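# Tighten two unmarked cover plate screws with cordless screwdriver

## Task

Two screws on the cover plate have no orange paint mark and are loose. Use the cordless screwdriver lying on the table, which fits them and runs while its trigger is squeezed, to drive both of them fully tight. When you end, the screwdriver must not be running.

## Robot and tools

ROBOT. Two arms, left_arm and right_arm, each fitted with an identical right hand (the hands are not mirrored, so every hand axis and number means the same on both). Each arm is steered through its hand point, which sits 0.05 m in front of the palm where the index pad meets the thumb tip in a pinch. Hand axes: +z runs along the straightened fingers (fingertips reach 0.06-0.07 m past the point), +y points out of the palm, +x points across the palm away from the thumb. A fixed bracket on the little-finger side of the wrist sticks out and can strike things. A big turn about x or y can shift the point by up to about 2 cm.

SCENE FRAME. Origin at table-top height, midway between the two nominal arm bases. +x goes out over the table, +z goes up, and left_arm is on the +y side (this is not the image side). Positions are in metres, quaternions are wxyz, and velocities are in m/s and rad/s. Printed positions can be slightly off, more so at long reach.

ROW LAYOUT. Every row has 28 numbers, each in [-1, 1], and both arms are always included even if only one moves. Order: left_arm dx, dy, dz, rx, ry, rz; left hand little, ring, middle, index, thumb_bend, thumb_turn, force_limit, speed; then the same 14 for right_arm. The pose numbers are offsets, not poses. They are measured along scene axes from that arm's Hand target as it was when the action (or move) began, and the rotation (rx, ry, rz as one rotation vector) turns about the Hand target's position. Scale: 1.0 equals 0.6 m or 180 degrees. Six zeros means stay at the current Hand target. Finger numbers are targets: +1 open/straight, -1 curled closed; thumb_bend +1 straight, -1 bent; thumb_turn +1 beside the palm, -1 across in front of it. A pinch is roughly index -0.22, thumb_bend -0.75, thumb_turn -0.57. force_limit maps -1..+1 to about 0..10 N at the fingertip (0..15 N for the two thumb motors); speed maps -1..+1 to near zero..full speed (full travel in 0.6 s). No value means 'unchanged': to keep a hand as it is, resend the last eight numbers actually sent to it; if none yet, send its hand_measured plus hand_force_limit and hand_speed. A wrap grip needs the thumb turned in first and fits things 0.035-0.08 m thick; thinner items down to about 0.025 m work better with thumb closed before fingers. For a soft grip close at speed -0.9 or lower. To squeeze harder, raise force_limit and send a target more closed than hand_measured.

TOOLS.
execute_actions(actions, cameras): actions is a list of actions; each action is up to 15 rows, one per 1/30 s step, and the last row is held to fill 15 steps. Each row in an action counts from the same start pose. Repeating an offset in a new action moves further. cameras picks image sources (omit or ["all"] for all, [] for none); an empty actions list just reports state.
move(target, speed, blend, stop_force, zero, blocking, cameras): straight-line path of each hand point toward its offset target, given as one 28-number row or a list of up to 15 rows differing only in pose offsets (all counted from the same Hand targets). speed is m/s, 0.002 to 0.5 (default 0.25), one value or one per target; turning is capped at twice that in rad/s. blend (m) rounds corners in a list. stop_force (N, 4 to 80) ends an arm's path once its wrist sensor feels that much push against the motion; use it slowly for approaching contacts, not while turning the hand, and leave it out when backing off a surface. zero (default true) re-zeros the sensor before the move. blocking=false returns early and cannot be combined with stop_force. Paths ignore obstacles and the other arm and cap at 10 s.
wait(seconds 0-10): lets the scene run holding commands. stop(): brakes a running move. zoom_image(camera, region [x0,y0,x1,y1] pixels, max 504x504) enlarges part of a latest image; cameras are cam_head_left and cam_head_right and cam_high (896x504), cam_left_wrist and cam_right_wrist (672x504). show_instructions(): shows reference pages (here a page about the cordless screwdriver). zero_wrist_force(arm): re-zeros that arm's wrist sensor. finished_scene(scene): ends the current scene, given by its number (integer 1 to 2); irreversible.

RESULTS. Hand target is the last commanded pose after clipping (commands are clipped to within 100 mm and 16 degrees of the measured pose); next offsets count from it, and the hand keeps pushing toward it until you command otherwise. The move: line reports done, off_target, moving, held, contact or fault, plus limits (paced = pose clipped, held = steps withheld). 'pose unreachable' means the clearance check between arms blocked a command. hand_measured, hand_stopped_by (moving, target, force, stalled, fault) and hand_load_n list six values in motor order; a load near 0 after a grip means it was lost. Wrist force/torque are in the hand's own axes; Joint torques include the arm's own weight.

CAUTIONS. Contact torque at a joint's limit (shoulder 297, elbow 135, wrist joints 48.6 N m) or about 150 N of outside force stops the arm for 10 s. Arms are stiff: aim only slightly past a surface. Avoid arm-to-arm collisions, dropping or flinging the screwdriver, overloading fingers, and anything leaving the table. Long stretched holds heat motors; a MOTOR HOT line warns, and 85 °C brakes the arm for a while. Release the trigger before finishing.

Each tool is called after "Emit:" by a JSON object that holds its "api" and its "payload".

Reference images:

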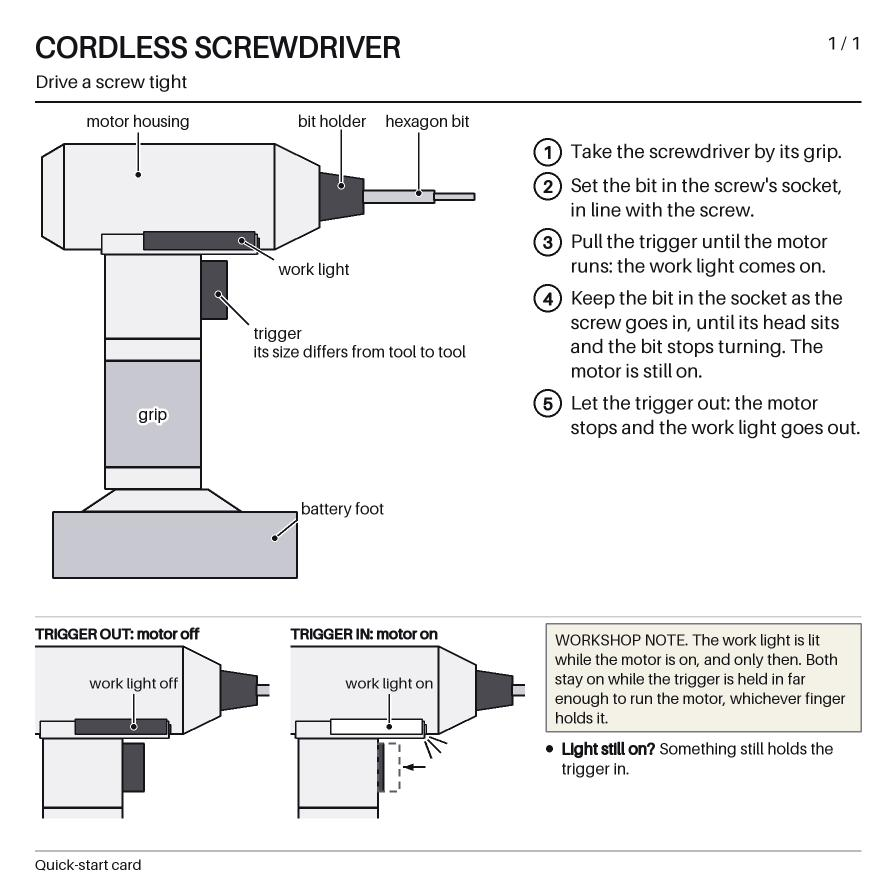

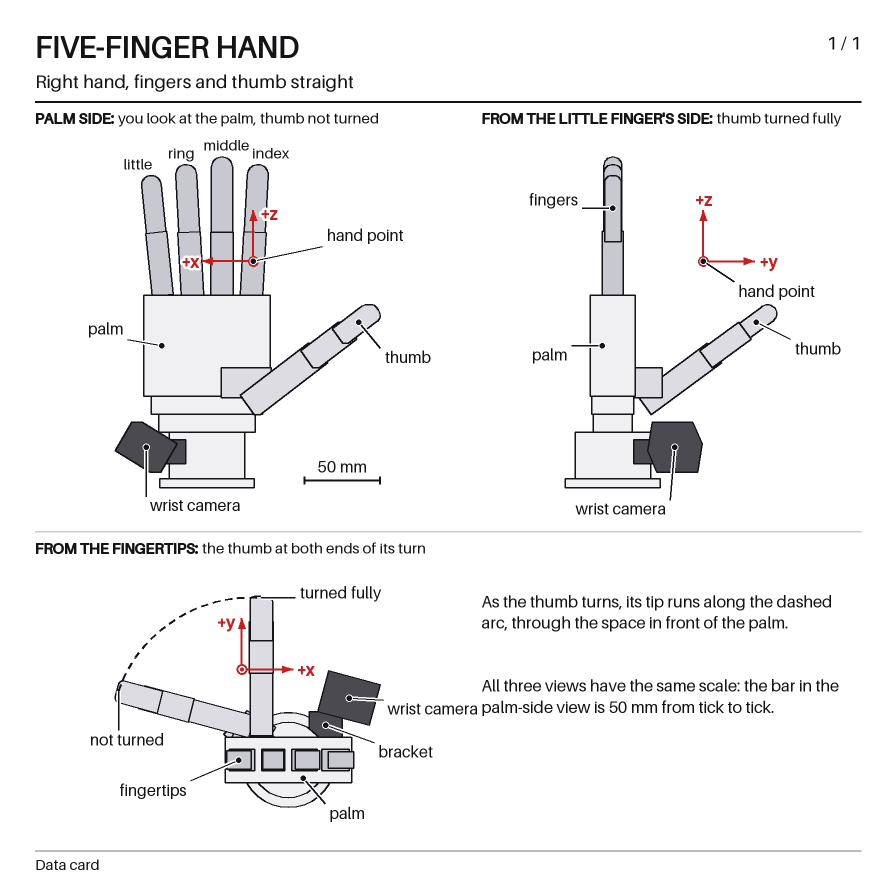

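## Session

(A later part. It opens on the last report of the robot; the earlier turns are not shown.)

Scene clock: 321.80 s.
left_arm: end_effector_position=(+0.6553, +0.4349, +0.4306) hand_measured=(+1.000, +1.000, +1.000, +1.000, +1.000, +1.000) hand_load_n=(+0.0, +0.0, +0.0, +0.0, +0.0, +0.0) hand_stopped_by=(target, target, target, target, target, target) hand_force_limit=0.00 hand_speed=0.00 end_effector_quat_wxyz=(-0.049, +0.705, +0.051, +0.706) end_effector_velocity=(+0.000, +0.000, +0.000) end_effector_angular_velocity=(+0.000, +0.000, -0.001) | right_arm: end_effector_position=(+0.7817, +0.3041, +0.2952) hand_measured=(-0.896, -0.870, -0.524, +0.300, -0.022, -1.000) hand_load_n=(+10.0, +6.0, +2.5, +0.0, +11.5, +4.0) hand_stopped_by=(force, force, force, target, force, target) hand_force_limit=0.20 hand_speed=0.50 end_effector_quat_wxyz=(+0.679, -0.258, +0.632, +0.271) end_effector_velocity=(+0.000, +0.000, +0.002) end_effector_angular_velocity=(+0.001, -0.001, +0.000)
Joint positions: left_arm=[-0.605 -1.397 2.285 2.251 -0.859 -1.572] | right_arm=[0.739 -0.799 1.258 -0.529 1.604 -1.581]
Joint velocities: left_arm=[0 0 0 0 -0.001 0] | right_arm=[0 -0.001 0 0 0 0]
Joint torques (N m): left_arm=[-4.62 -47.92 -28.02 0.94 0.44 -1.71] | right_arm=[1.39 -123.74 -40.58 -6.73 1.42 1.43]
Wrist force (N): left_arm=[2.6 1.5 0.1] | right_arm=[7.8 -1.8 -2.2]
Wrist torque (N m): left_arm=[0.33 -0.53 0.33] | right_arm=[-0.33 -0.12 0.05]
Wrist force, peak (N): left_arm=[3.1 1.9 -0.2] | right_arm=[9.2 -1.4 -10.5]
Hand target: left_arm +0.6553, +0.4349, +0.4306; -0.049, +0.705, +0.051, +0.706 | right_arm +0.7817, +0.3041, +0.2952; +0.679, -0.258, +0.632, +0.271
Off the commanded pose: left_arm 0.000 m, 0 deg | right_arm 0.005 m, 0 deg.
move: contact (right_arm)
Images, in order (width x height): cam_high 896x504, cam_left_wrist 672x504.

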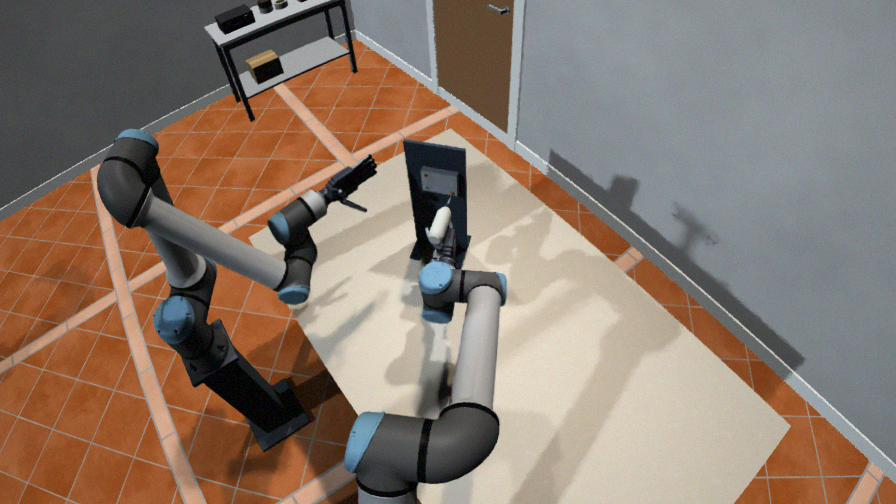

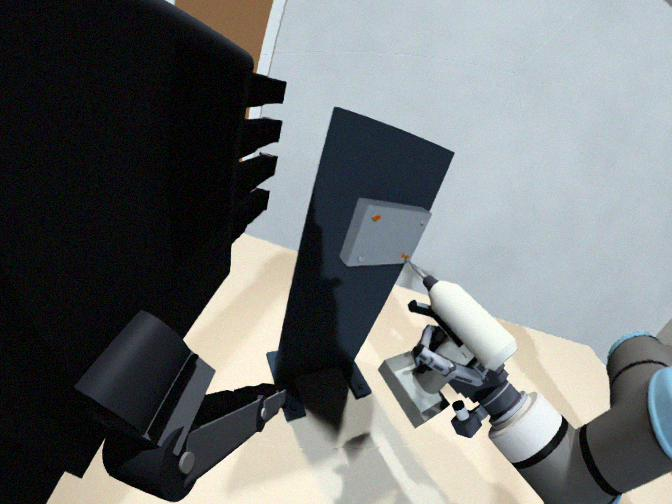

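Emit:
{"api": "move", "payload": {"target": [[0,0,0,0,0,0,1,1,1,1,1,1,0,0,-0.00686,-0.0047,0.0003,0,0,0,-1,-1,-0.95,0.3,-0.85,-1,0.2,0.5],[0,0,0,0,0,0,1,1,1,1,1,1,0,0,-0.0144,0.0072,0.0157,0,0,0,-1,-1,-0.95,0.3,-0.85,-1,0.2,0.5]], "speed": 0.05, "cameras": []}}

Emit:
{"api": "move", "payload": {"target": [0,0,0,0,0,0,1,1,1,1,1,1,0,0,0.0206,0.01415,-0.00095,0,0,0,-1,-1,-0.95,0.3,-0.85,-1,0.2,0.5], "speed": 0.006, "stop_force": 4, "cameras": ["cam_left_wrist","cam_high"]}}

Emit:
{"api": "zoom_image", "payload": {"camera": "cam_left_wrist", "region": [390, 240, 420, 270]}}

Emit:
{"api": "zoom_image", "payload": {"camera": "cam_high", "region": [435, 180, 465, 205]}}

Scene clock: 323.13 s.
left_arm: end_effector_position=(+0.6553, +0.4349, +0.4306) hand_measured=(+1.000, +1.000, +1.000, +1.000, +1.000, +1.000) hand_load_n=(+0.0, +0.0, +0.0, +0.0, +0.0, +0.0) hand_stopped_by=(target, target, target, target, target, target) hand_force_limit=0.00 hand_speed=0.00 end_effector_quat_wxyz=(-0.049, +0.705, +0.051, +0.706) end_effector_velocity=(+0.000, +0.000, +0.000) end_effector_angular_velocity=(+0.000, +0.000, +0.000) | right_arm: end_effector_position=(+0.7729, +0.3085, +0.3048) hand_measured=(-0.896, -0.870, -0.524, +0.300, -0.022, -1.000) hand_load_n=(+10.0, +6.0, +2.0, +0.0, +12.0, +4.0) hand_stopped_by=(force, force, force, target, force, target) hand_force_limit=0.20 hand_speed=0.50 end_effector_quat_wxyz=(+0.679, -0.258, +0.632, +0.271) end_effector_velocity=(+0.000, -0.001, +0.000) end_effector_angular_velocity=(+0.001, -0.002, +0.000)
Joint positions: left_arm=[-0.605 -1.397 2.285 2.251 -0.859 -1.572] | right_arm=[0.749 -0.808 1.256 -0.518 1.613 -1.582]
Joint velocities: left_arm=[0.001 0 0 0 0 0] | right_arm=[-0.001 -0.001 0.003 -0.004 -0.001 0]
Joint torques (N m): left_arm=[-5.84 -48.88 -28.33 1.57 0.71 -1.36] | right_arm=[-14.76 -110.66 -40.86 -7.5 -0.65 -1.83]
Wrist force (N): left_arm=[3.2 1.7 0.3] | right_arm=[8.2 -1.5 -2.8]
Wrist torque (N m): left_arm=[0.35 -0.63 0.38] | right_arm=[-0.26 -0.16 0.08]
Wrist force, peak (N): left_arm=[3.3 1.9 0.1] | right_arm=[8.9 -2.3 -3.0]
Hand target: left_arm +0.6553, +0.4349, +0.4306; -0.049, +0.705, +0.051, +0.706 | right_arm +0.7731, +0.3084, +0.3046; +0.679, -0.258, +0.632, +0.271
Off the commanded pose: left_arm 0.000 m, 0 deg | right_arm 0.000 m, 0 deg.
move: done
No camera images: "cameras" was empty.

Scene clock: 325.53 s.
left_arm: end_effector_position=(+0.6553, +0.4349, +0.4306) hand_measured=(+1.000, +1.000, +1.000, +1.000, +1.000, +1.000) hand_load_n=(+0.0, +0.0, +0.0, -0.5, +0.0, +0.0) hand_stopped_by=(target, target, target, target, target, target) hand_force_limit=0.00 hand_speed=0.00 end_effector_quat_wxyz=(-0.049, +0.705, +0.051, +0.706) end_effector_velocity=(+0.000, -0.001, +0.000) end_effector_angular_velocity=(+0.002, +0.001, -0.001) | right_arm: end_effector_position=(+0.7801, +0.3131, +0.3043) hand_measured=(-0.896, -0.870, -0.524, +0.300, -0.022, -1.000) hand_load_n=(+10.0, +6.0, +2.5, +0.0, +12.0, +3.5) hand_stopped_by=(force, force, force, target, force, target) hand_force_limit=0.20 hand_speed=0.50 end_effector_quat_wxyz=(+0.679, -0.258, +0.632, +0.271) end_effector_velocity=(+0.000, +0.000, +0.000) end_effector_angular_velocity=(+0.000, +0.000, +0.000)
Joint positions: left_arm=[-0.605 -1.397 2.285 2.251 -0.859 -1.572] | right_arm=[0.747 -0.795 1.234 -0.509 1.611 -1.582]
Joint velocities: left_arm=[-0.001 0 0 0 0 0.002] | right_arm=[0 0 0 0 0 0]
Joint torques (N m): left_arm=[-4.68 -44.89 -28.17 1.67 0.62 -1.12] | right_arm=[-0.57 -125.14 -41.52 -6.95 1.49 1.4]
Wrist force (N): left_arm=[2.9 1.7 0.0] | right_arm=[8.7 -1.6 -4.2]
Wrist torque (N m): left_arm=[0.37 -0.58 0.36] | right_arm=[-0.28 -0.21 0.09]
Wrist force, peak (N): left_arm=[3.2 1.8 0.2] | right_arm=[9.2 -1.2 -12.5]
Hand target: left_arm +0.6553, +0.4349, +0.4306; -0.049, +0.705, +0.051, +0.706 | right_arm +0.7800, +0.3132, +0.3043; +0.679, -0.258, +0.632, +0.271
Off the commanded pose: left_arm 0.000 m, 0 deg | right_arm 0.007 m, 0 deg.
move: contact (right_arm)
Images, in order (width x height): cam_high 896x504, cam_left_wrist 672x504.

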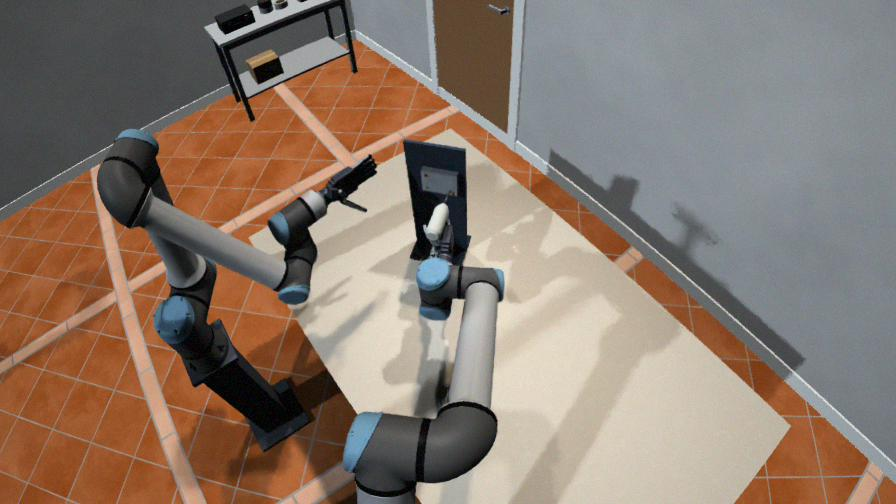

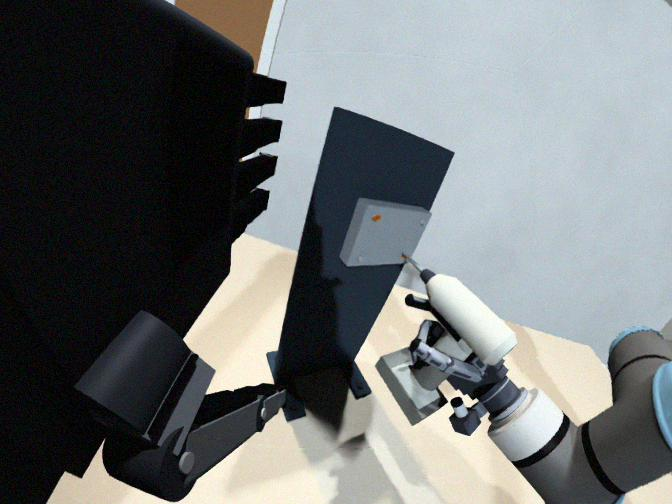

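Scaled by 16.800 from the camera's 672x504 image, which has a finer 960x720 frame.

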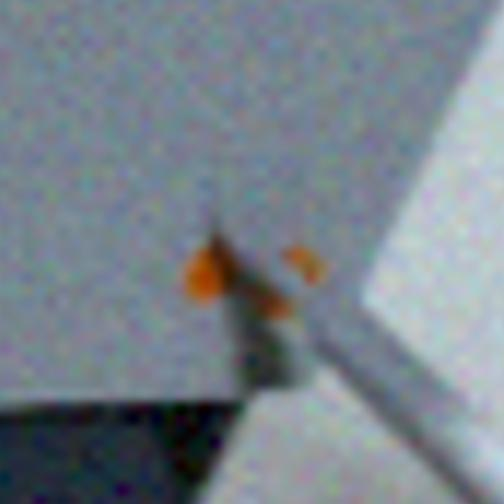

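Scaled by 16.800.

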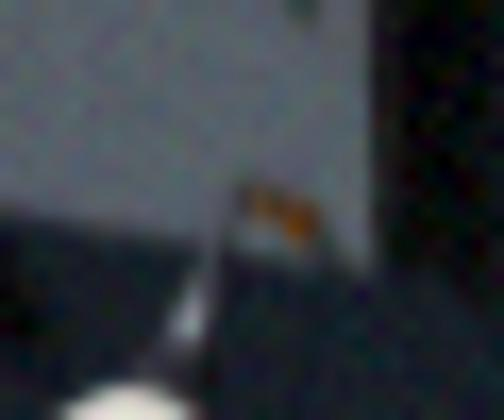

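Emit:
{"api": "move", "payload": {"target": [[0,0,0,0,0,0,1,1,1,1,1,1,0,0,-0.01098,-0.00754,0.0005,0,0,0,-1,-1,-0.95,0.3,-0.85,-1,0.2,0.5],[0,0,0,0,0,0,1,1,1,1,1,1,0,0,-0.00296,-0.02016,-0.01153,0,0,0,-1,-1,-0.95,0.3,-0.85,-1,0.2,0.5]], "speed": 0.05, "cameras": []}}

Emit:
{"api": "move", "payload": {"target": [0,0,0,0,0,0,1,1,1,1,1,1,0,0,0.0137,0.00943,-0.00063,0,0,0,-1,-1,-0.95,0.3,-0.85,-1,0.2,0.5], "speed": 0.006, "stop_force": 4, "cameras": ["cam_left_wrist","cam_high"]}}

Emit:
{"api": "zoom_image", "payload": {"camera": "cam_left_wrist", "region": [400, 248, 414, 262]}}

Emit:
{"api": "zoom_image", "payload": {"camera": "cam_high", "region": [435, 180, 465, 205]}}

Scene clock: 327.20 s.
left_arm: end_effector_position=(+0.6553, +0.4349, +0.4306) hand_measured=(+1.000, +1.000, +1.000, +1.000, +1.000, +1.000) hand_load_n=(+0.0, +0.0, +0.0, +0.0, +0.0, +0.0) hand_stopped_by=(target, target, target, target, target, target) hand_force_limit=0.00 hand_speed=0.00 end_effector_quat_wxyz=(-0.049, +0.705, +0.051, +0.706) end_effector_velocity=(+0.000, +0.001, +0.000) end_effector_angular_velocity=(-0.001, +0.001, +0.001) | right_arm: end_effector_position=(+0.7784, +0.3009, +0.2973) hand_measured=(-0.896, -0.870, -0.524, +0.300, -0.022, -1.000) hand_load_n=(+9.5, +6.0, +2.5, +0.0, +11.5, +4.0) hand_stopped_by=(force, force, force, target, force, target) hand_force_limit=0.20 hand_speed=0.50 end_effector_quat_wxyz=(+0.679, -0.258, +0.631, +0.271) end_effector_velocity=(+0.000, +0.001, +0.002) end_effector_angular_velocity=(+0.000, +0.000, +0.000)
Joint positions: left_arm=[-0.605 -1.397 2.285 2.251 -0.859 -1.572] | right_arm=[0.74 -0.807 1.27 -0.532 1.604 -1.581]
Joint velocities: left_arm=[0.001 0 0 0.001 0 -0.001] | right_arm=[0.001 -0.001 -0.004 0.004 0.001 0]
Joint torques (N m): left_arm=[-4 -46.83 -29.14 1.37 0.21 -0.9] | right_arm=[12.18 -110.04 -51.93 -2.4 2.17 1.89]
Wrist force (N): left_arm=[2.7 1.4 -0.4] | right_arm=[7.7 -1.7 -2.4]
Wrist torque (N m): left_arm=[0.34 -0.54 0.34] | right_arm=[-0.30 -0.12 0.05]
Wrist force, peak (N): left_arm=[3.4 1.4 0.3] | right_arm=[8.7 -1.5 -4.1]
Hand target: left_arm +0.6553, +0.4349, +0.4306; -0.049, +0.705, +0.051, +0.706 | right_arm +0.7782, +0.3011, +0.2974; +0.679, -0.258, +0.632, +0.271
Off the commanded pose: left_arm 0.000 m, 0 deg | right_arm 0.000 m, 0 deg.
move: done
No camera images: "cameras" was empty.

Scene clock: 329.00 s.
left_arm: end_effector_position=(+0.6553, +0.4349, +0.4306) hand_measured=(+1.000, +1.000, +1.000, +1.000, +1.000, +1.000) hand_load_n=(+0.0, +0.0, +0.0, +0.0, +0.0, +0.0) hand_stopped_by=(target, target, target, target, target, target) hand_force_limit=0.00 hand_speed=0.00 end_effector_quat_wxyz=(-0.049, +0.705, +0.051, +0.706) end_effector_velocity=(+0.000, +0.000, +0.000) end_effector_angular_velocity=(+0.001, +0.000, +0.000) | right_arm: end_effector_position=(+0.7821, +0.3037, +0.2972) hand_measured=(-0.896, -0.870, -0.524, +0.300, -0.022, -1.000) hand_load_n=(+10.0, +6.5, +2.0, +0.0, +11.5, +3.5) hand_stopped_by=(force, force, force, target, force, target) hand_force_limit=0.20 hand_speed=0.50 end_effector_quat_wxyz=(+0.679, -0.258, +0.632, +0.271) end_effector_velocity=(+0.000, +0.000, -0.002) end_effector_angular_velocity=(-0.001, +0.001, +0.000)
Joint positions: left_arm=[-0.605 -1.397 2.285 2.251 -0.859 -1.572] | right_arm=[0.739 -0.8 1.258 -0.527 1.603 -1.581]
Joint velocities: left_arm=[0 0 0 0 0 0.002] | right_arm=[0 0.002 0 0 0 0]
Joint torques (N m): left_arm=[-7.51 -48.38 -28.76 1.51 0.13 -1.14] | right_arm=[1.43 -124.44 -40.8 -6.85 1.34 1.94]
Wrist force (N): left_arm=[2.8 1.7 0.0] | right_arm=[8.3 -1.9 -3.1]
Wrist torque (N m): left_arm=[0.36 -0.56 0.35] | right_arm=[-0.35 -0.22 0.07]
Wrist force, peak (N): left_arm=[3.2 1.7 0.0] | right_arm=[9.8 -1.2 -11.6]
Hand target: left_arm +0.6553, +0.4349, +0.4306; -0.049, +0.705, +0.051, +0.706 | right_arm +0.7820, +0.3037, +0.2972; +0.679, -0.258, +0.632, +0.271
Off the commanded pose: left_arm 0.000 m, 0 deg | right_arm 0.005 m, 0 deg.
move: contact (right_arm)
Images, in order (width x height): cam_high 896x504, cam_left_wrist 672x504.

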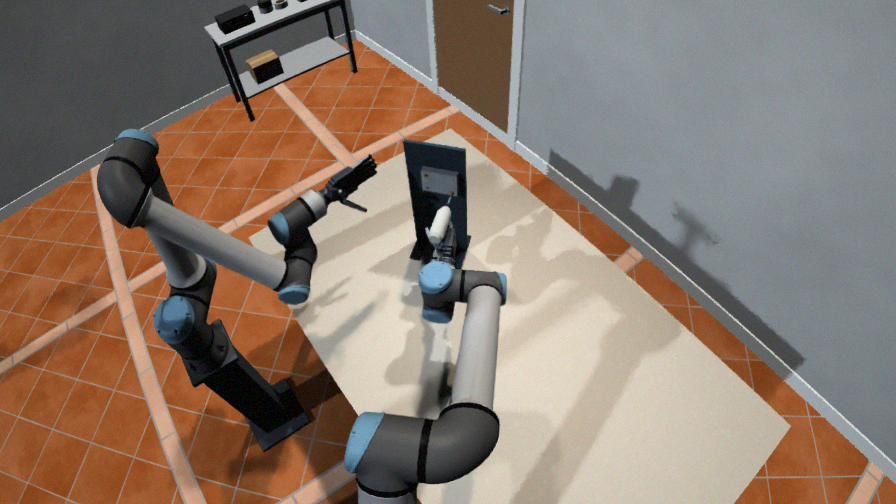

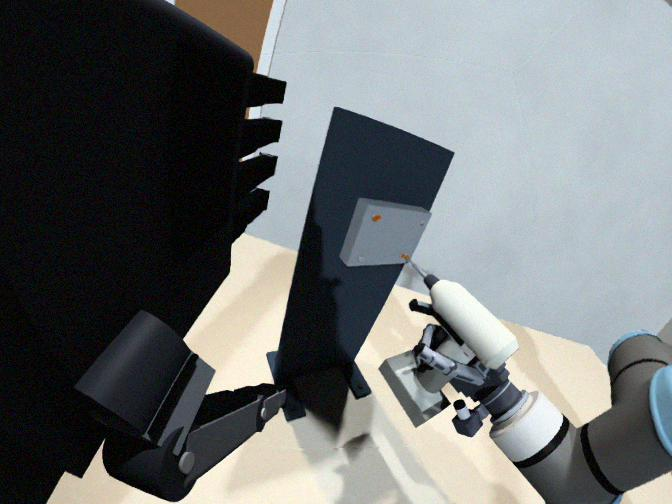

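Scaled by 36.000 from the camera's 672x504 image, which has a finer 960x720 frame.

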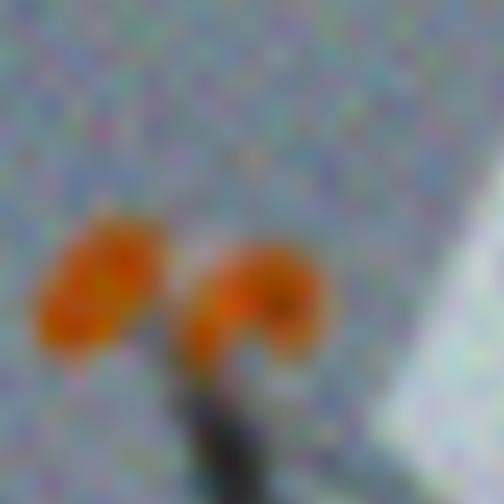

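Scaled by 16.800.

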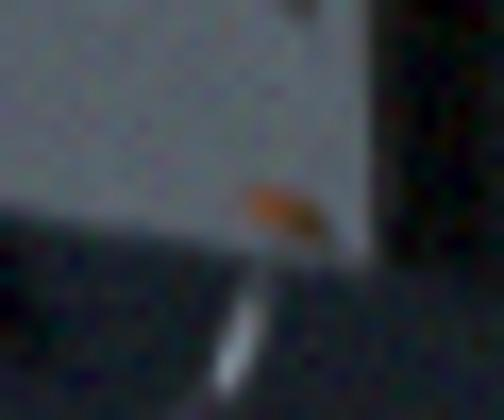

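Emit:
{"api": "move", "payload": {"target": [[0,0,0,0,0,0,1,1,1,1,1,1,0,0,-0.01098,-0.00754,0.0005,0,0,0,-1,-1,-0.95,0.3,-0.85,-1,0.2,0.5],[0,0,0,0,0,0,1,1,1,1,1,1,0,0,-0.00778,-0.00554,0.0997,0,0,0,-1,-1,-0.95,0.3,-0.85,-1,0.2,0.5]], "speed": 0.07, "cameras": []}}

Emit:
{"api": "move", "payload": {"target": [0,0,0,0,0,0,1,1,1,1,1,1,0,0,0.0165,0.0113,-0.00076,0,0,0,-1,-1,-0.95,0.3,-0.85,-1,0.2,0.5], "speed": 0.006, "stop_force": 4, "cameras": ["cam_left_wrist","cam_high"]}}

Emit:
{"api": "zoom_image", "payload": {"camera": "cam_left_wrist", "region": [416, 214, 430, 228]}}

Emit:
{"api": "zoom_image", "payload": {"camera": "cam_high", "region": [435, 165, 465, 190]}}

Scene clock: 330.63 s.
left_arm: end_effector_position=(+0.6553, +0.4349, +0.4306) hand_measured=(+1.000, +1.000, +1.000, +1.000, +1.000, +1.000) hand_load_n=(+0.0, +0.0, +0.0, +0.0, +0.5, +0.0) hand_stopped_by=(target, target, target, target, target, target) hand_force_limit=0.00 hand_speed=0.00 end_effector_quat_wxyz=(-0.049, +0.705, +0.051, +0.706) end_effector_velocity=(+0.000, +0.001, +0.000) end_effector_angular_velocity=(-0.001, -0.001, +0.001) | right_arm: end_effector_position=(+0.7774, +0.3003, +0.3571) hand_measured=(-0.896, -0.870, -0.524, +0.300, -0.022, -1.000) hand_load_n=(+9.5, +6.0, +2.5, +0.0, +11.5, +3.5) hand_stopped_by=(force, force, force, target, force, target) hand_force_limit=0.20 hand_speed=0.50 end_effector_quat_wxyz=(+0.679, -0.258, +0.632, +0.271) end_effector_velocity=(+0.000, +0.000, -0.001) end_effector_angular_velocity=(+0.001, -0.001, +0.000)
Joint positions: left_arm=[-0.605 -1.397 2.285 2.251 -0.859 -1.572] | right_arm=[0.74 -0.851 1.234 -0.452 1.604 -1.581]
Joint velocities: left_arm=[0.001 0 0 0 0 -0.001] | right_arm=[0 0.001 0.002 -0.004 0 0]
Joint torques (N m): left_arm=[-6.93 -48.05 -29.37 0.99 0.35 -1.08] | right_arm=[-13.32 -103.72 -41.19 -7.94 -1.17 -0.85]
Wrist force (N): left_arm=[2.7 1.7 0.2] | right_arm=[7.9 -1.4 -2.5]
Wrist torque (N m): left_arm=[0.36 -0.56 0.35] | right_arm=[-0.26 -0.14 0.07]
Wrist force, peak (N): left_arm=[2.9 2.1 -0.1] | right_arm=[9.9 -1.7 -4.4]
Hand target: left_arm +0.6553, +0.4349, +0.4306; -0.049, +0.705, +0.051, +0.706 | right_arm +0.7774, +0.3003, +0.3570; +0.679, -0.258, +0.632, +0.271
Off the commanded pose: left_arm 0.000 m, 0 deg | right_arm 0.000 m, 0 deg.
move: done
No camera images: "cameras" was empty.

Scene clock: 332.60 s.
left_arm: end_effector_position=(+0.6553, +0.4349, +0.4306) hand_measured=(+1.000, +1.000, +1.000, +1.000, +1.000, +1.000) hand_load_n=(+0.5, +0.0, +0.0, +0.0, +0.0, +0.0) hand_stopped_by=(target, target, target, target, target, target) hand_force_limit=0.00 hand_speed=0.00 end_effector_quat_wxyz=(-0.049, +0.705, +0.051, +0.706) end_effector_velocity=(+0.000, +0.000, +0.000) end_effector_angular_velocity=(-0.001, +0.000, +0.000) | right_arm: end_effector_position=(+0.7822, +0.3036, +0.3568) hand_measured=(-0.896, -0.870, -0.524, +0.300, -0.022, -1.000) hand_load_n=(+10.0, +6.5, +2.5, +0.0, +11.5, +3.5) hand_stopped_by=(force, force, force, target, force, target) hand_force_limit=0.20 hand_speed=0.50 end_effector_quat_wxyz=(+0.679, -0.258, +0.632, +0.271) end_effector_velocity=(+0.000, +0.000, -0.001) end_effector_angular_velocity=(-0.001, +0.001, +0.000)
Joint positions: left_arm=[-0.605 -1.397 2.285 2.251 -0.859 -1.572] | right_arm=[0.739 -0.842 1.219 -0.446 1.603 -1.581]
Joint velocities: left_arm=[0 0.001 0 0 0 -0.001] | right_arm=[0 0.001 0 0 0 0]
Joint torques (N m): left_arm=[-3.9 -45.19 -30.09 1 0.56 -1.25] | right_arm=[0.23 -122.51 -41.8 -6.86 1.38 1.39]
Wrist force (N): left_arm=[2.7 1.5 0.1] | right_arm=[8.2 -1.4 -2.9]
Wrist torque (N m): left_arm=[0.34 -0.55 0.35] | right_arm=[-0.26 -0.19 0.09]
Wrist force, peak (N): left_arm=[3.1 2.1 0.1] | right_arm=[9.5 -1.2 -12.0]
Hand target: left_arm +0.6553, +0.4349, +0.4306; -0.049, +0.705, +0.051, +0.706 | right_arm +0.7821, +0.3036, +0.3568; +0.679, -0.258, +0.632, +0.271
Off the commanded pose: left_arm 0.000 m, 0 deg | right_arm 0.006 m, 0 deg.
move: contact (right_arm)
Images, in order (width x height): cam_high 896x504, cam_left_wrist 672x504.

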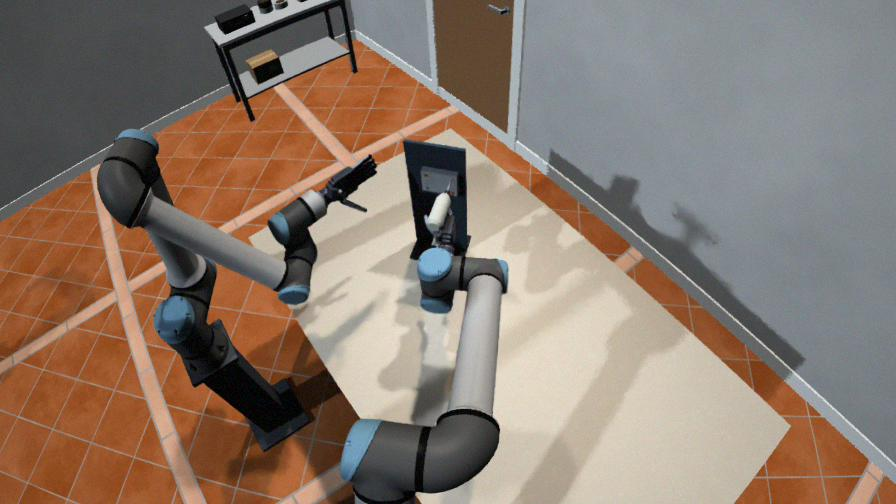

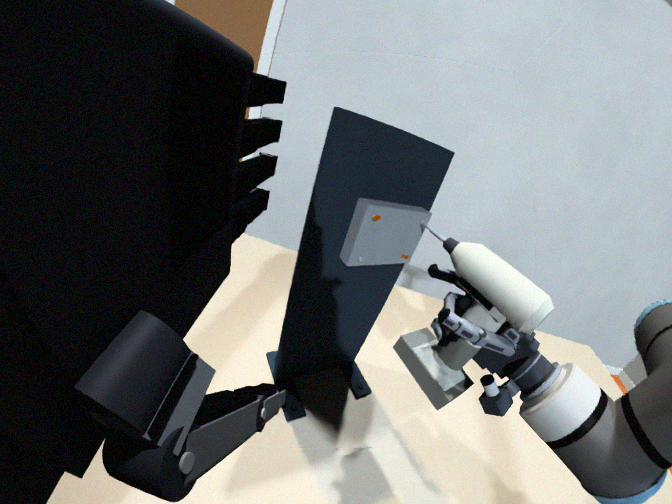

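Scaled by 36.000 from the camera's 672x504 image, which has a finer 960x720 frame.

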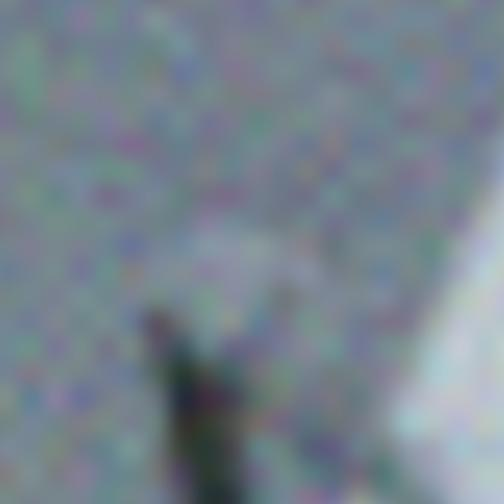

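Scaled by 16.800.

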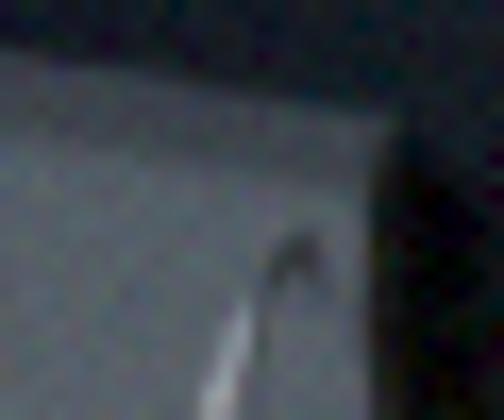

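Emit:
{"api": "move", "payload": {"target": [[0,0,0,0,0,0,1,1,1,1,1,1,0,0,-0.00686,-0.0047,0.0003,0,0,0,-1,-1,-0.95,0.3,-0.85,-1,0.2,0.5],[0,0,0,0,0,0,1,1,1,1,1,1,0,0,-0.01476,0.00778,0.012,0,0,0,-1,-1,-0.95,0.3,-0.85,-1,0.2,0.5]], "speed": 0.07, "cameras": []}}

Emit:
{"api": "move", "payload": {"target": [0,0,0,0,0,0,1,1,1,1,1,1,0,0,0.0206,0.0141,-0.00095,0,0,0,-1,-1,-0.95,0.3,-0.85,-1,0.2,0.5], "speed": 0.006, "stop_force": 4, "cameras": ["cam_left_wrist"]}}

Scene clock: 333.63 s.
left_arm: end_effector_position=(+0.6553, +0.4349, +0.4306) hand_measured=(+1.000, +1.000, +1.000, +1.000, +1.000, +1.000) hand_load_n=(+0.0, +0.0, +0.0, +0.0, +0.0, +0.0) hand_stopped_by=(target, target, target, target, target, target) hand_force_limit=0.00 hand_speed=0.00 end_effector_quat_wxyz=(-0.049, +0.705, +0.051, +0.706) end_effector_velocity=(+0.000, -0.001, +0.000) end_effector_angular_velocity=(-0.001, +0.000, -0.002) | right_arm: end_effector_position=(+0.7731, +0.3084, +0.3640) hand_measured=(-0.896, -0.870, -0.524, +0.300, -0.022, -1.000) hand_load_n=(+10.0, +6.5, +2.5, +0.0, +11.5, +4.0) hand_stopped_by=(force, force, force, target, force, target) hand_force_limit=0.20 hand_speed=0.50 end_effector_quat_wxyz=(+0.679, -0.258, +0.632, +0.271) end_effector_velocity=(+0.001, -0.001, -0.002) end_effector_angular_velocity=(+0.000, +0.000, +0.000)
Joint positions: left_arm=[-0.605 -1.397 2.285 2.251 -0.859 -1.572] | right_arm=[0.749 -0.848 1.216 -0.437 1.613 -1.582]
Joint velocities: left_arm=[-0.002 0 0 0 0 -0.001] | right_arm=[-0.002 0 0.003 -0.004 -0.001 0]
Joint torques (N m): left_arm=[-8.79 -50.33 -29.96 1.01 0.28 -1.44] | right_arm=[-17.29 -104.63 -39.94 -7.12 -1.18 -1.76]
Wrist force (N): left_arm=[2.9 1.7 -0.1] | right_arm=[8.0 -2.0 -2.7]
Wrist torque (N m): left_arm=[0.37 -0.58 0.36] | right_arm=[-0.34 -0.15 0.07]
Wrist force, peak (N): left_arm=[3.3 1.8 0.2] | right_arm=[9.1 -2.2 -3.6]
Hand target: left_arm +0.6553, +0.4349, +0.4306; -0.049, +0.705, +0.051, +0.706 | right_arm +0.7733, +0.3082, +0.3640; +0.679, -0.258, +0.632, +0.271
Off the commanded pose: left_arm 0.000 m, 0 deg | right_arm 0.000 m, 0 deg.
move: done
No camera images: "cameras" was empty.

Scene clock: 336.03 s.
left_arm: end_effector_position=(+0.6553, +0.4349, +0.4306) hand_measured=(+1.000, +1.000, +1.000, +1.000, +1.000, +1.000) hand_load_n=(+0.0, +0.0, +0.0, +0.0, +0.0, +0.0) hand_stopped_by=(target, target, target, target, target, target) hand_force_limit=0.00 hand_speed=0.00 end_effector_quat_wxyz=(-0.049, +0.705, +0.051, +0.706) end_effector_velocity=(+0.000, +0.000, +0.000) end_effector_angular_velocity=(+0.001, +0.001, +0.000) | right_arm: end_effector_position=(+0.7802, +0.3129, +0.3636) hand_measured=(-0.896, -0.870, -0.524, +0.300, -0.022, -1.000) hand_load_n=(+10.0, +6.0, +2.5, +0.0, +11.5, +3.5) hand_stopped_by=(force, force, force, target, force, target) hand_force_limit=0.20 hand_speed=0.50 end_effector_quat_wxyz=(+0.679, -0.258, +0.632, +0.271) end_effector_velocity=(+0.000, +0.000, -0.001) end_effector_angular_velocity=(-0.001, +0.001, +0.000)
Joint positions: left_arm=[-0.605 -1.397 2.285 2.251 -0.859 -1.572] | right_arm=[0.747 -0.835 1.194 -0.428 1.611 -1.582]
Joint velocities: left_arm=[-0.001 0 0 0 0 0.001] | right_arm=[0 0 0 0.001 0 0]
Joint torques (N m): left_arm=[-7.61 -46.01 -30.24 1.56 0.67 -1.24] | right_arm=[0.75 -124.29 -42.83 -7.05 1.47 1.23]
Wrist force (N): left_arm=[2.6 1.4 -0.1] | right_arm=[8.5 -1.3 -3.7]
Wrist torque (N m): left_arm=[0.32 -0.53 0.33] | right_arm=[-0.28 -0.16 0.10]
Wrist force, peak (N): left_arm=[3.1 1.9 0.1] | right_arm=[9.5 -1.2 -12.4]
Hand target: left_arm +0.6553, +0.4349, +0.4306; -0.049, +0.705, +0.051, +0.706 | right_arm +0.7802, +0.3130, +0.3636; +0.679, -0.258, +0.632, +0.271
Off the commanded pose: left_arm 0.000 m, 0 deg | right_arm 0.007 m, 0 deg.
move: contact (right_arm)
Images, in order (width x height): cam_left_wrist 672x504.

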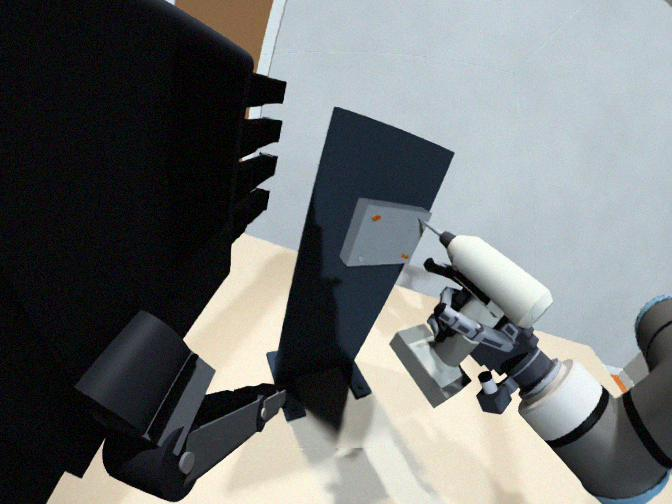

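Emit:
{"api": "move", "payload": {"target": [0,0.0667,0.1333,0,0,0,1,1,1,1,1,1,0,0,-0.0220,-0.0151,0.001,0,0,0,-1,-1,-0.95,0.3,-0.85,-1,0.2,0.5], "speed": 0.1, "cameras": ["cam_left_wrist","cam_head_left"]}}

Scene clock: 338.53 s.
left_arm: end_effector_position=(+0.6554, +0.4749, +0.5109) hand_measured=(+1.000, +1.000, +1.000, +1.000, +1.000, +1.000) hand_load_n=(+0.0, +0.0, +0.0, +0.0, +0.0, +0.0) hand_stopped_by=(target, target, target, target, target, target) hand_force_limit=0.00 hand_speed=0.00 end_effector_quat_wxyz=(-0.049, +0.704, +0.051, +0.706) end_effector_velocity=(+0.000, +0.001, -0.001) end_effector_angular_velocity=(+0.001, +0.000, +0.001) | right_arm: end_effector_position=(+0.7669, +0.3039, +0.3643) hand_measured=(-0.896, -0.870, -0.524, +0.300, -0.022, -1.000) hand_load_n=(+10.0, +6.5, +2.0, +0.0, +11.5, +4.0) hand_stopped_by=(force, force, force, target, force, target) hand_force_limit=0.20 hand_speed=0.50 end_effector_quat_wxyz=(+0.679, -0.258, +0.631, +0.271) end_effector_velocity=(+0.000, +0.000, +0.003) end_effector_angular_velocity=(+0.002, -0.002, -0.001)
Joint positions: left_arm=[-0.531 -1.529 2.238 2.43 -0.933 -1.572] | right_arm=[0.751 -0.86 1.236 -0.446 1.615 -1.582]
Joint velocities: left_arm=[0 0 0.002 -0.002 0.001 0] | right_arm=[0 -0.002 -0.001 0 0 0]
Joint torques (N m): left_arm=[-13.68 -17.64 -20.08 -5.15 2.66 -3.7] | right_arm=[8.93 -101.44 -52.5 -2.8 1.18 -1.87]
Wrist force (N): left_arm=[2.6 1.5 -0.2] | right_arm=[8.2 -1.9 -2.7]
Wrist torque (N m): left_arm=[0.33 -0.53 0.33] | right_arm=[-0.31 -0.19 0.08]
Wrist force, peak (N): left_arm=[3.5 0.9 -0.5] | right_arm=[8.5 -1.6 -4.2]
Hand target: left_arm +0.6553, +0.4749, +0.5107; -0.049, +0.704, +0.051, +0.706 | right_arm +0.7670, +0.3039, +0.3642; +0.679, -0.258, +0.632, +0.271
Off the commanded pose: left_arm 0.000 m, 0 deg | right_arm 0.000 m, 0 deg.
move: done
Images, in order (width x height): cam_head_left 896x504, cam_left_wrist 672x504.

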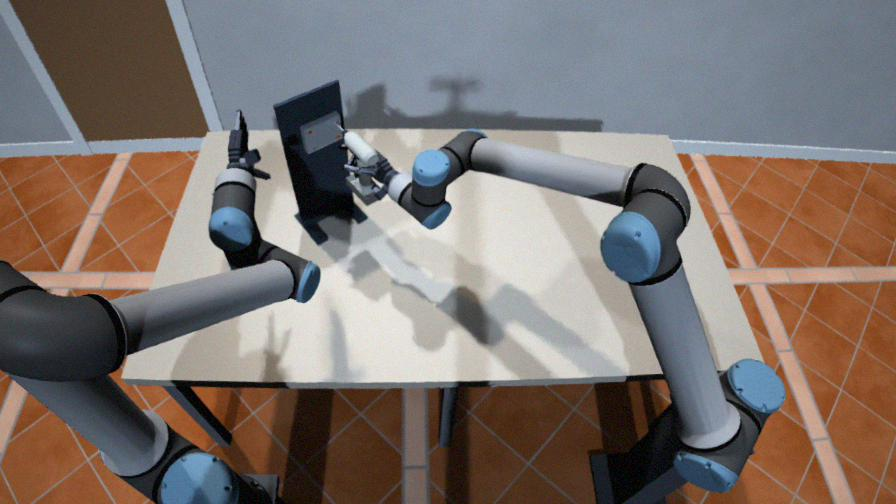

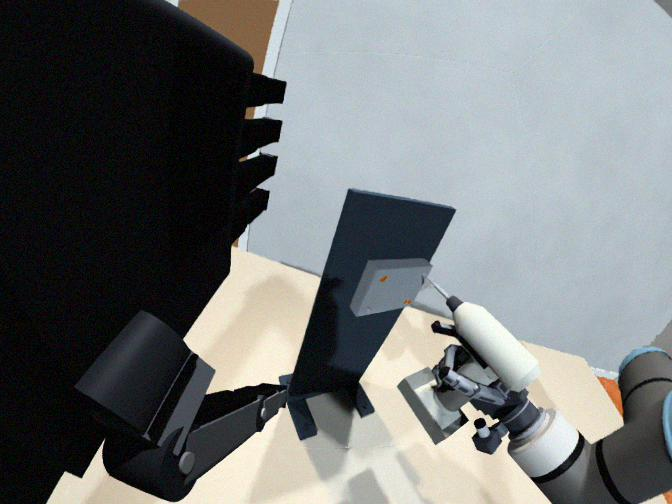

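Emit:
{"api": "move", "payload": {"target": [0,0,0,0,0,0,1,1,1,1,1,1,0,0,-0.0822,0.1005,-0.1117,0,0,0,-1,-1,-0.95,0.3,-0.85,-1,0.2,0.5], "speed": 0.1, "cameras": ["cam_left_wrist","cam_head_left","cam_high","cam_right_wrist"]}}

Emit:
{"api": "zoom_image", "payload": {"camera": "cam_left_wrist", "region": [350, 290, 380, 320]}}

Emit:
{"api": "zoom_image", "payload": {"camera": "cam_high", "region": [410, 155, 470, 205]}}

Scene clock: 340.20 s.
left_arm: end_effector_position=(+0.6553, +0.4749, +0.5107) hand_measured=(+1.000, +1.000, +1.000, +1.000, +1.000, +1.000) hand_load_n=(+0.0, +0.0, +0.0, +0.0, +0.0, +0.0) hand_stopped_by=(target, target, target, target, target, target) hand_force_limit=0.00 hand_speed=0.00 end_effector_quat_wxyz=(-0.049, +0.704, +0.051, +0.706) end_effector_velocity=(+0.000, +0.000, +0.001) end_effector_angular_velocity=(+0.000, -0.001, -0.001) | right_arm: end_effector_position=(+0.7176, +0.3643, +0.2974) hand_measured=(-0.896, -0.870, -0.524, +0.300, -0.022, -1.000) hand_load_n=(+10.0, +6.5, +2.0, +0.0, +11.5, +3.5) hand_stopped_by=(force, force, force, target, force, target) hand_force_limit=0.20 hand_speed=0.50 end_effector_quat_wxyz=(+0.679, -0.258, +0.631, +0.271) end_effector_velocity=(+0.001, -0.001, +0.001) end_effector_angular_velocity=(-0.002, +0.001, +0.000)
Joint positions: left_arm=[-0.531 -1.529 2.238 2.43 -0.933 -1.572] | right_arm=[0.831 -0.771 1.204 -0.503 1.695 -1.588]
Joint velocities: left_arm=[-0.001 -0.001 0 0 0 0] | right_arm=[-0.002 -0.002 0.001 0.003 -0.002 0]
Joint torques (N m): left_arm=[-12.37 -17.43 -24.58 -1.74 2.2 -3.44] | right_arm=[-14.85 -124.49 -40.39 -2.14 -0.78 -0.69]
Wrist force (N): left_arm=[2.3 1.2 0.1] | right_arm=[8.1 -2.4 -2.5]
Wrist torque (N m): left_arm=[0.29 -0.49 0.31] | right_arm=[-0.39 -0.18 0.07]
Wrist force, peak (N): left_arm=[2.7 1.6 0.2] | right_arm=[10.1 -0.2 -2.5]
Hand target: left_arm +0.6553, +0.4749, +0.5107; -0.049, +0.704, +0.051, +0.706 | right_arm +0.7176, +0.3642, +0.2973; +0.679, -0.258, +0.631, +0.271
Off the commanded pose: left_arm 0.000 m, 0 deg | right_arm 0.000 m, 0 deg.
move: done
Images, in order (width x height): cam_head_left 896x504, cam_high 896x504, cam_left_wrist 672x504, cam_right_wrist 672x504.

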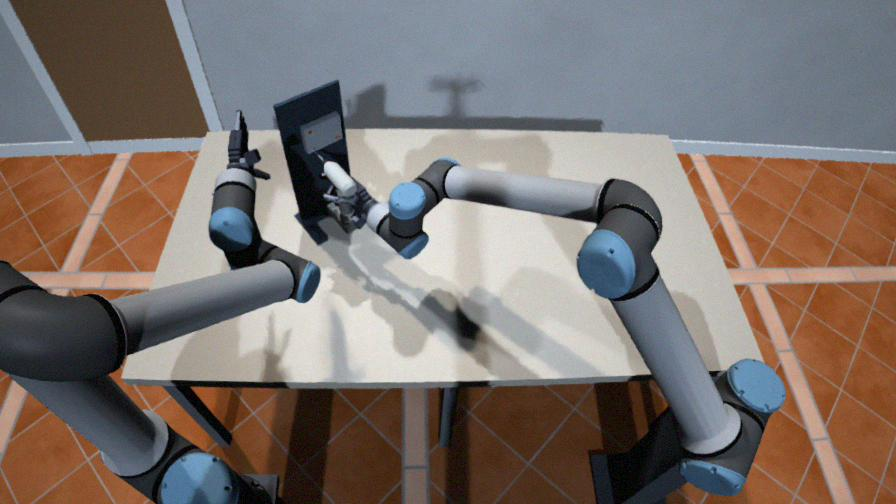

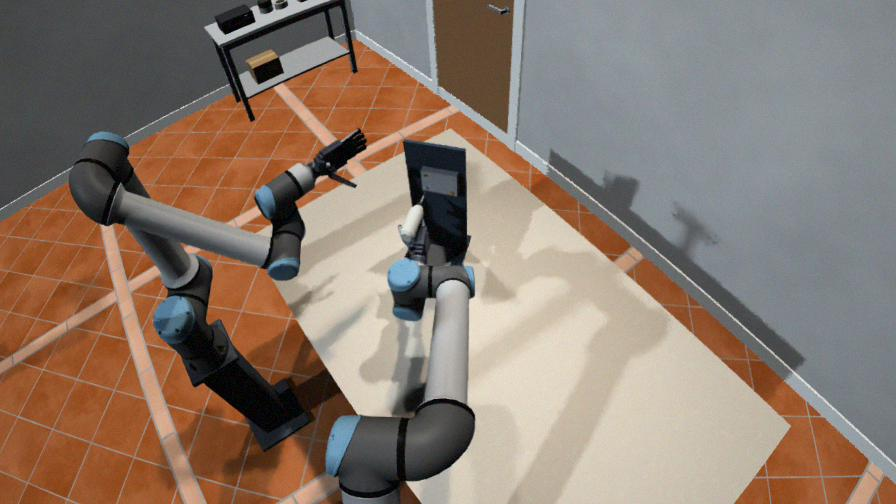

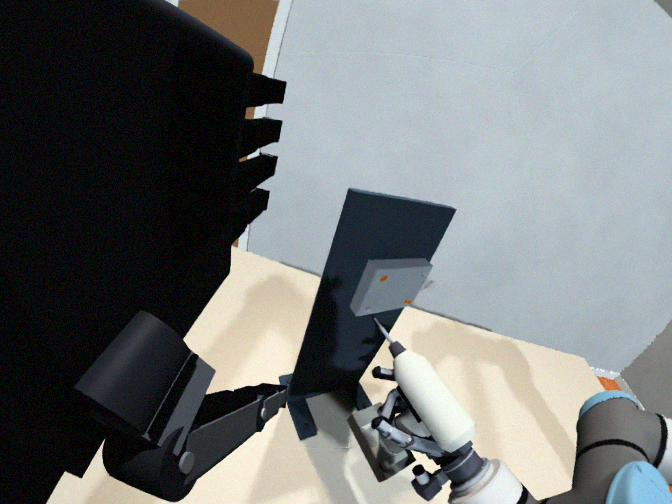

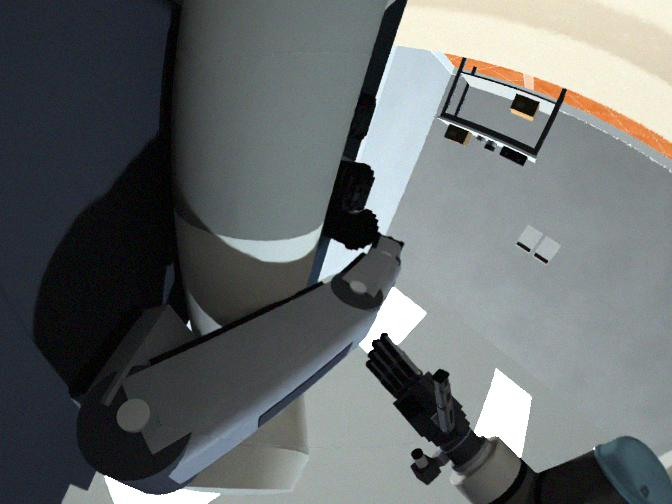

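Scaled by 16.800 from the camera's 672x504 image, which has a finer 960x720 frame.

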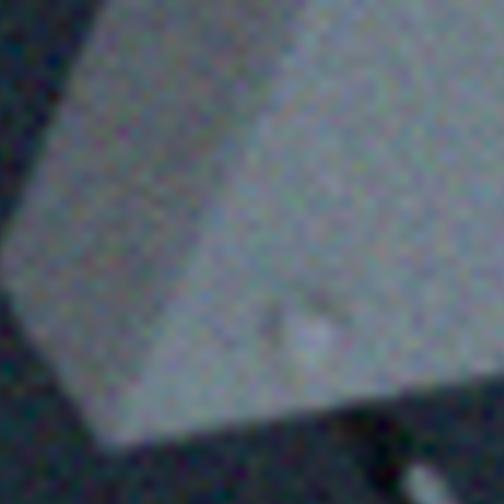

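Scaled by 8.400.

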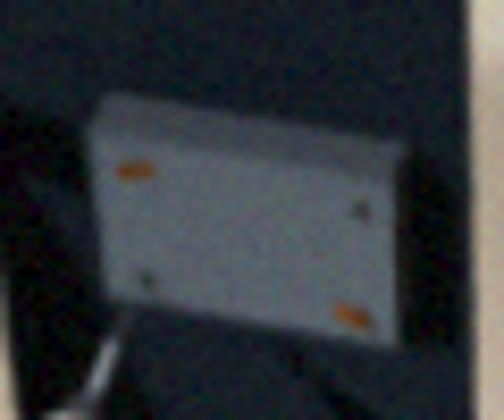

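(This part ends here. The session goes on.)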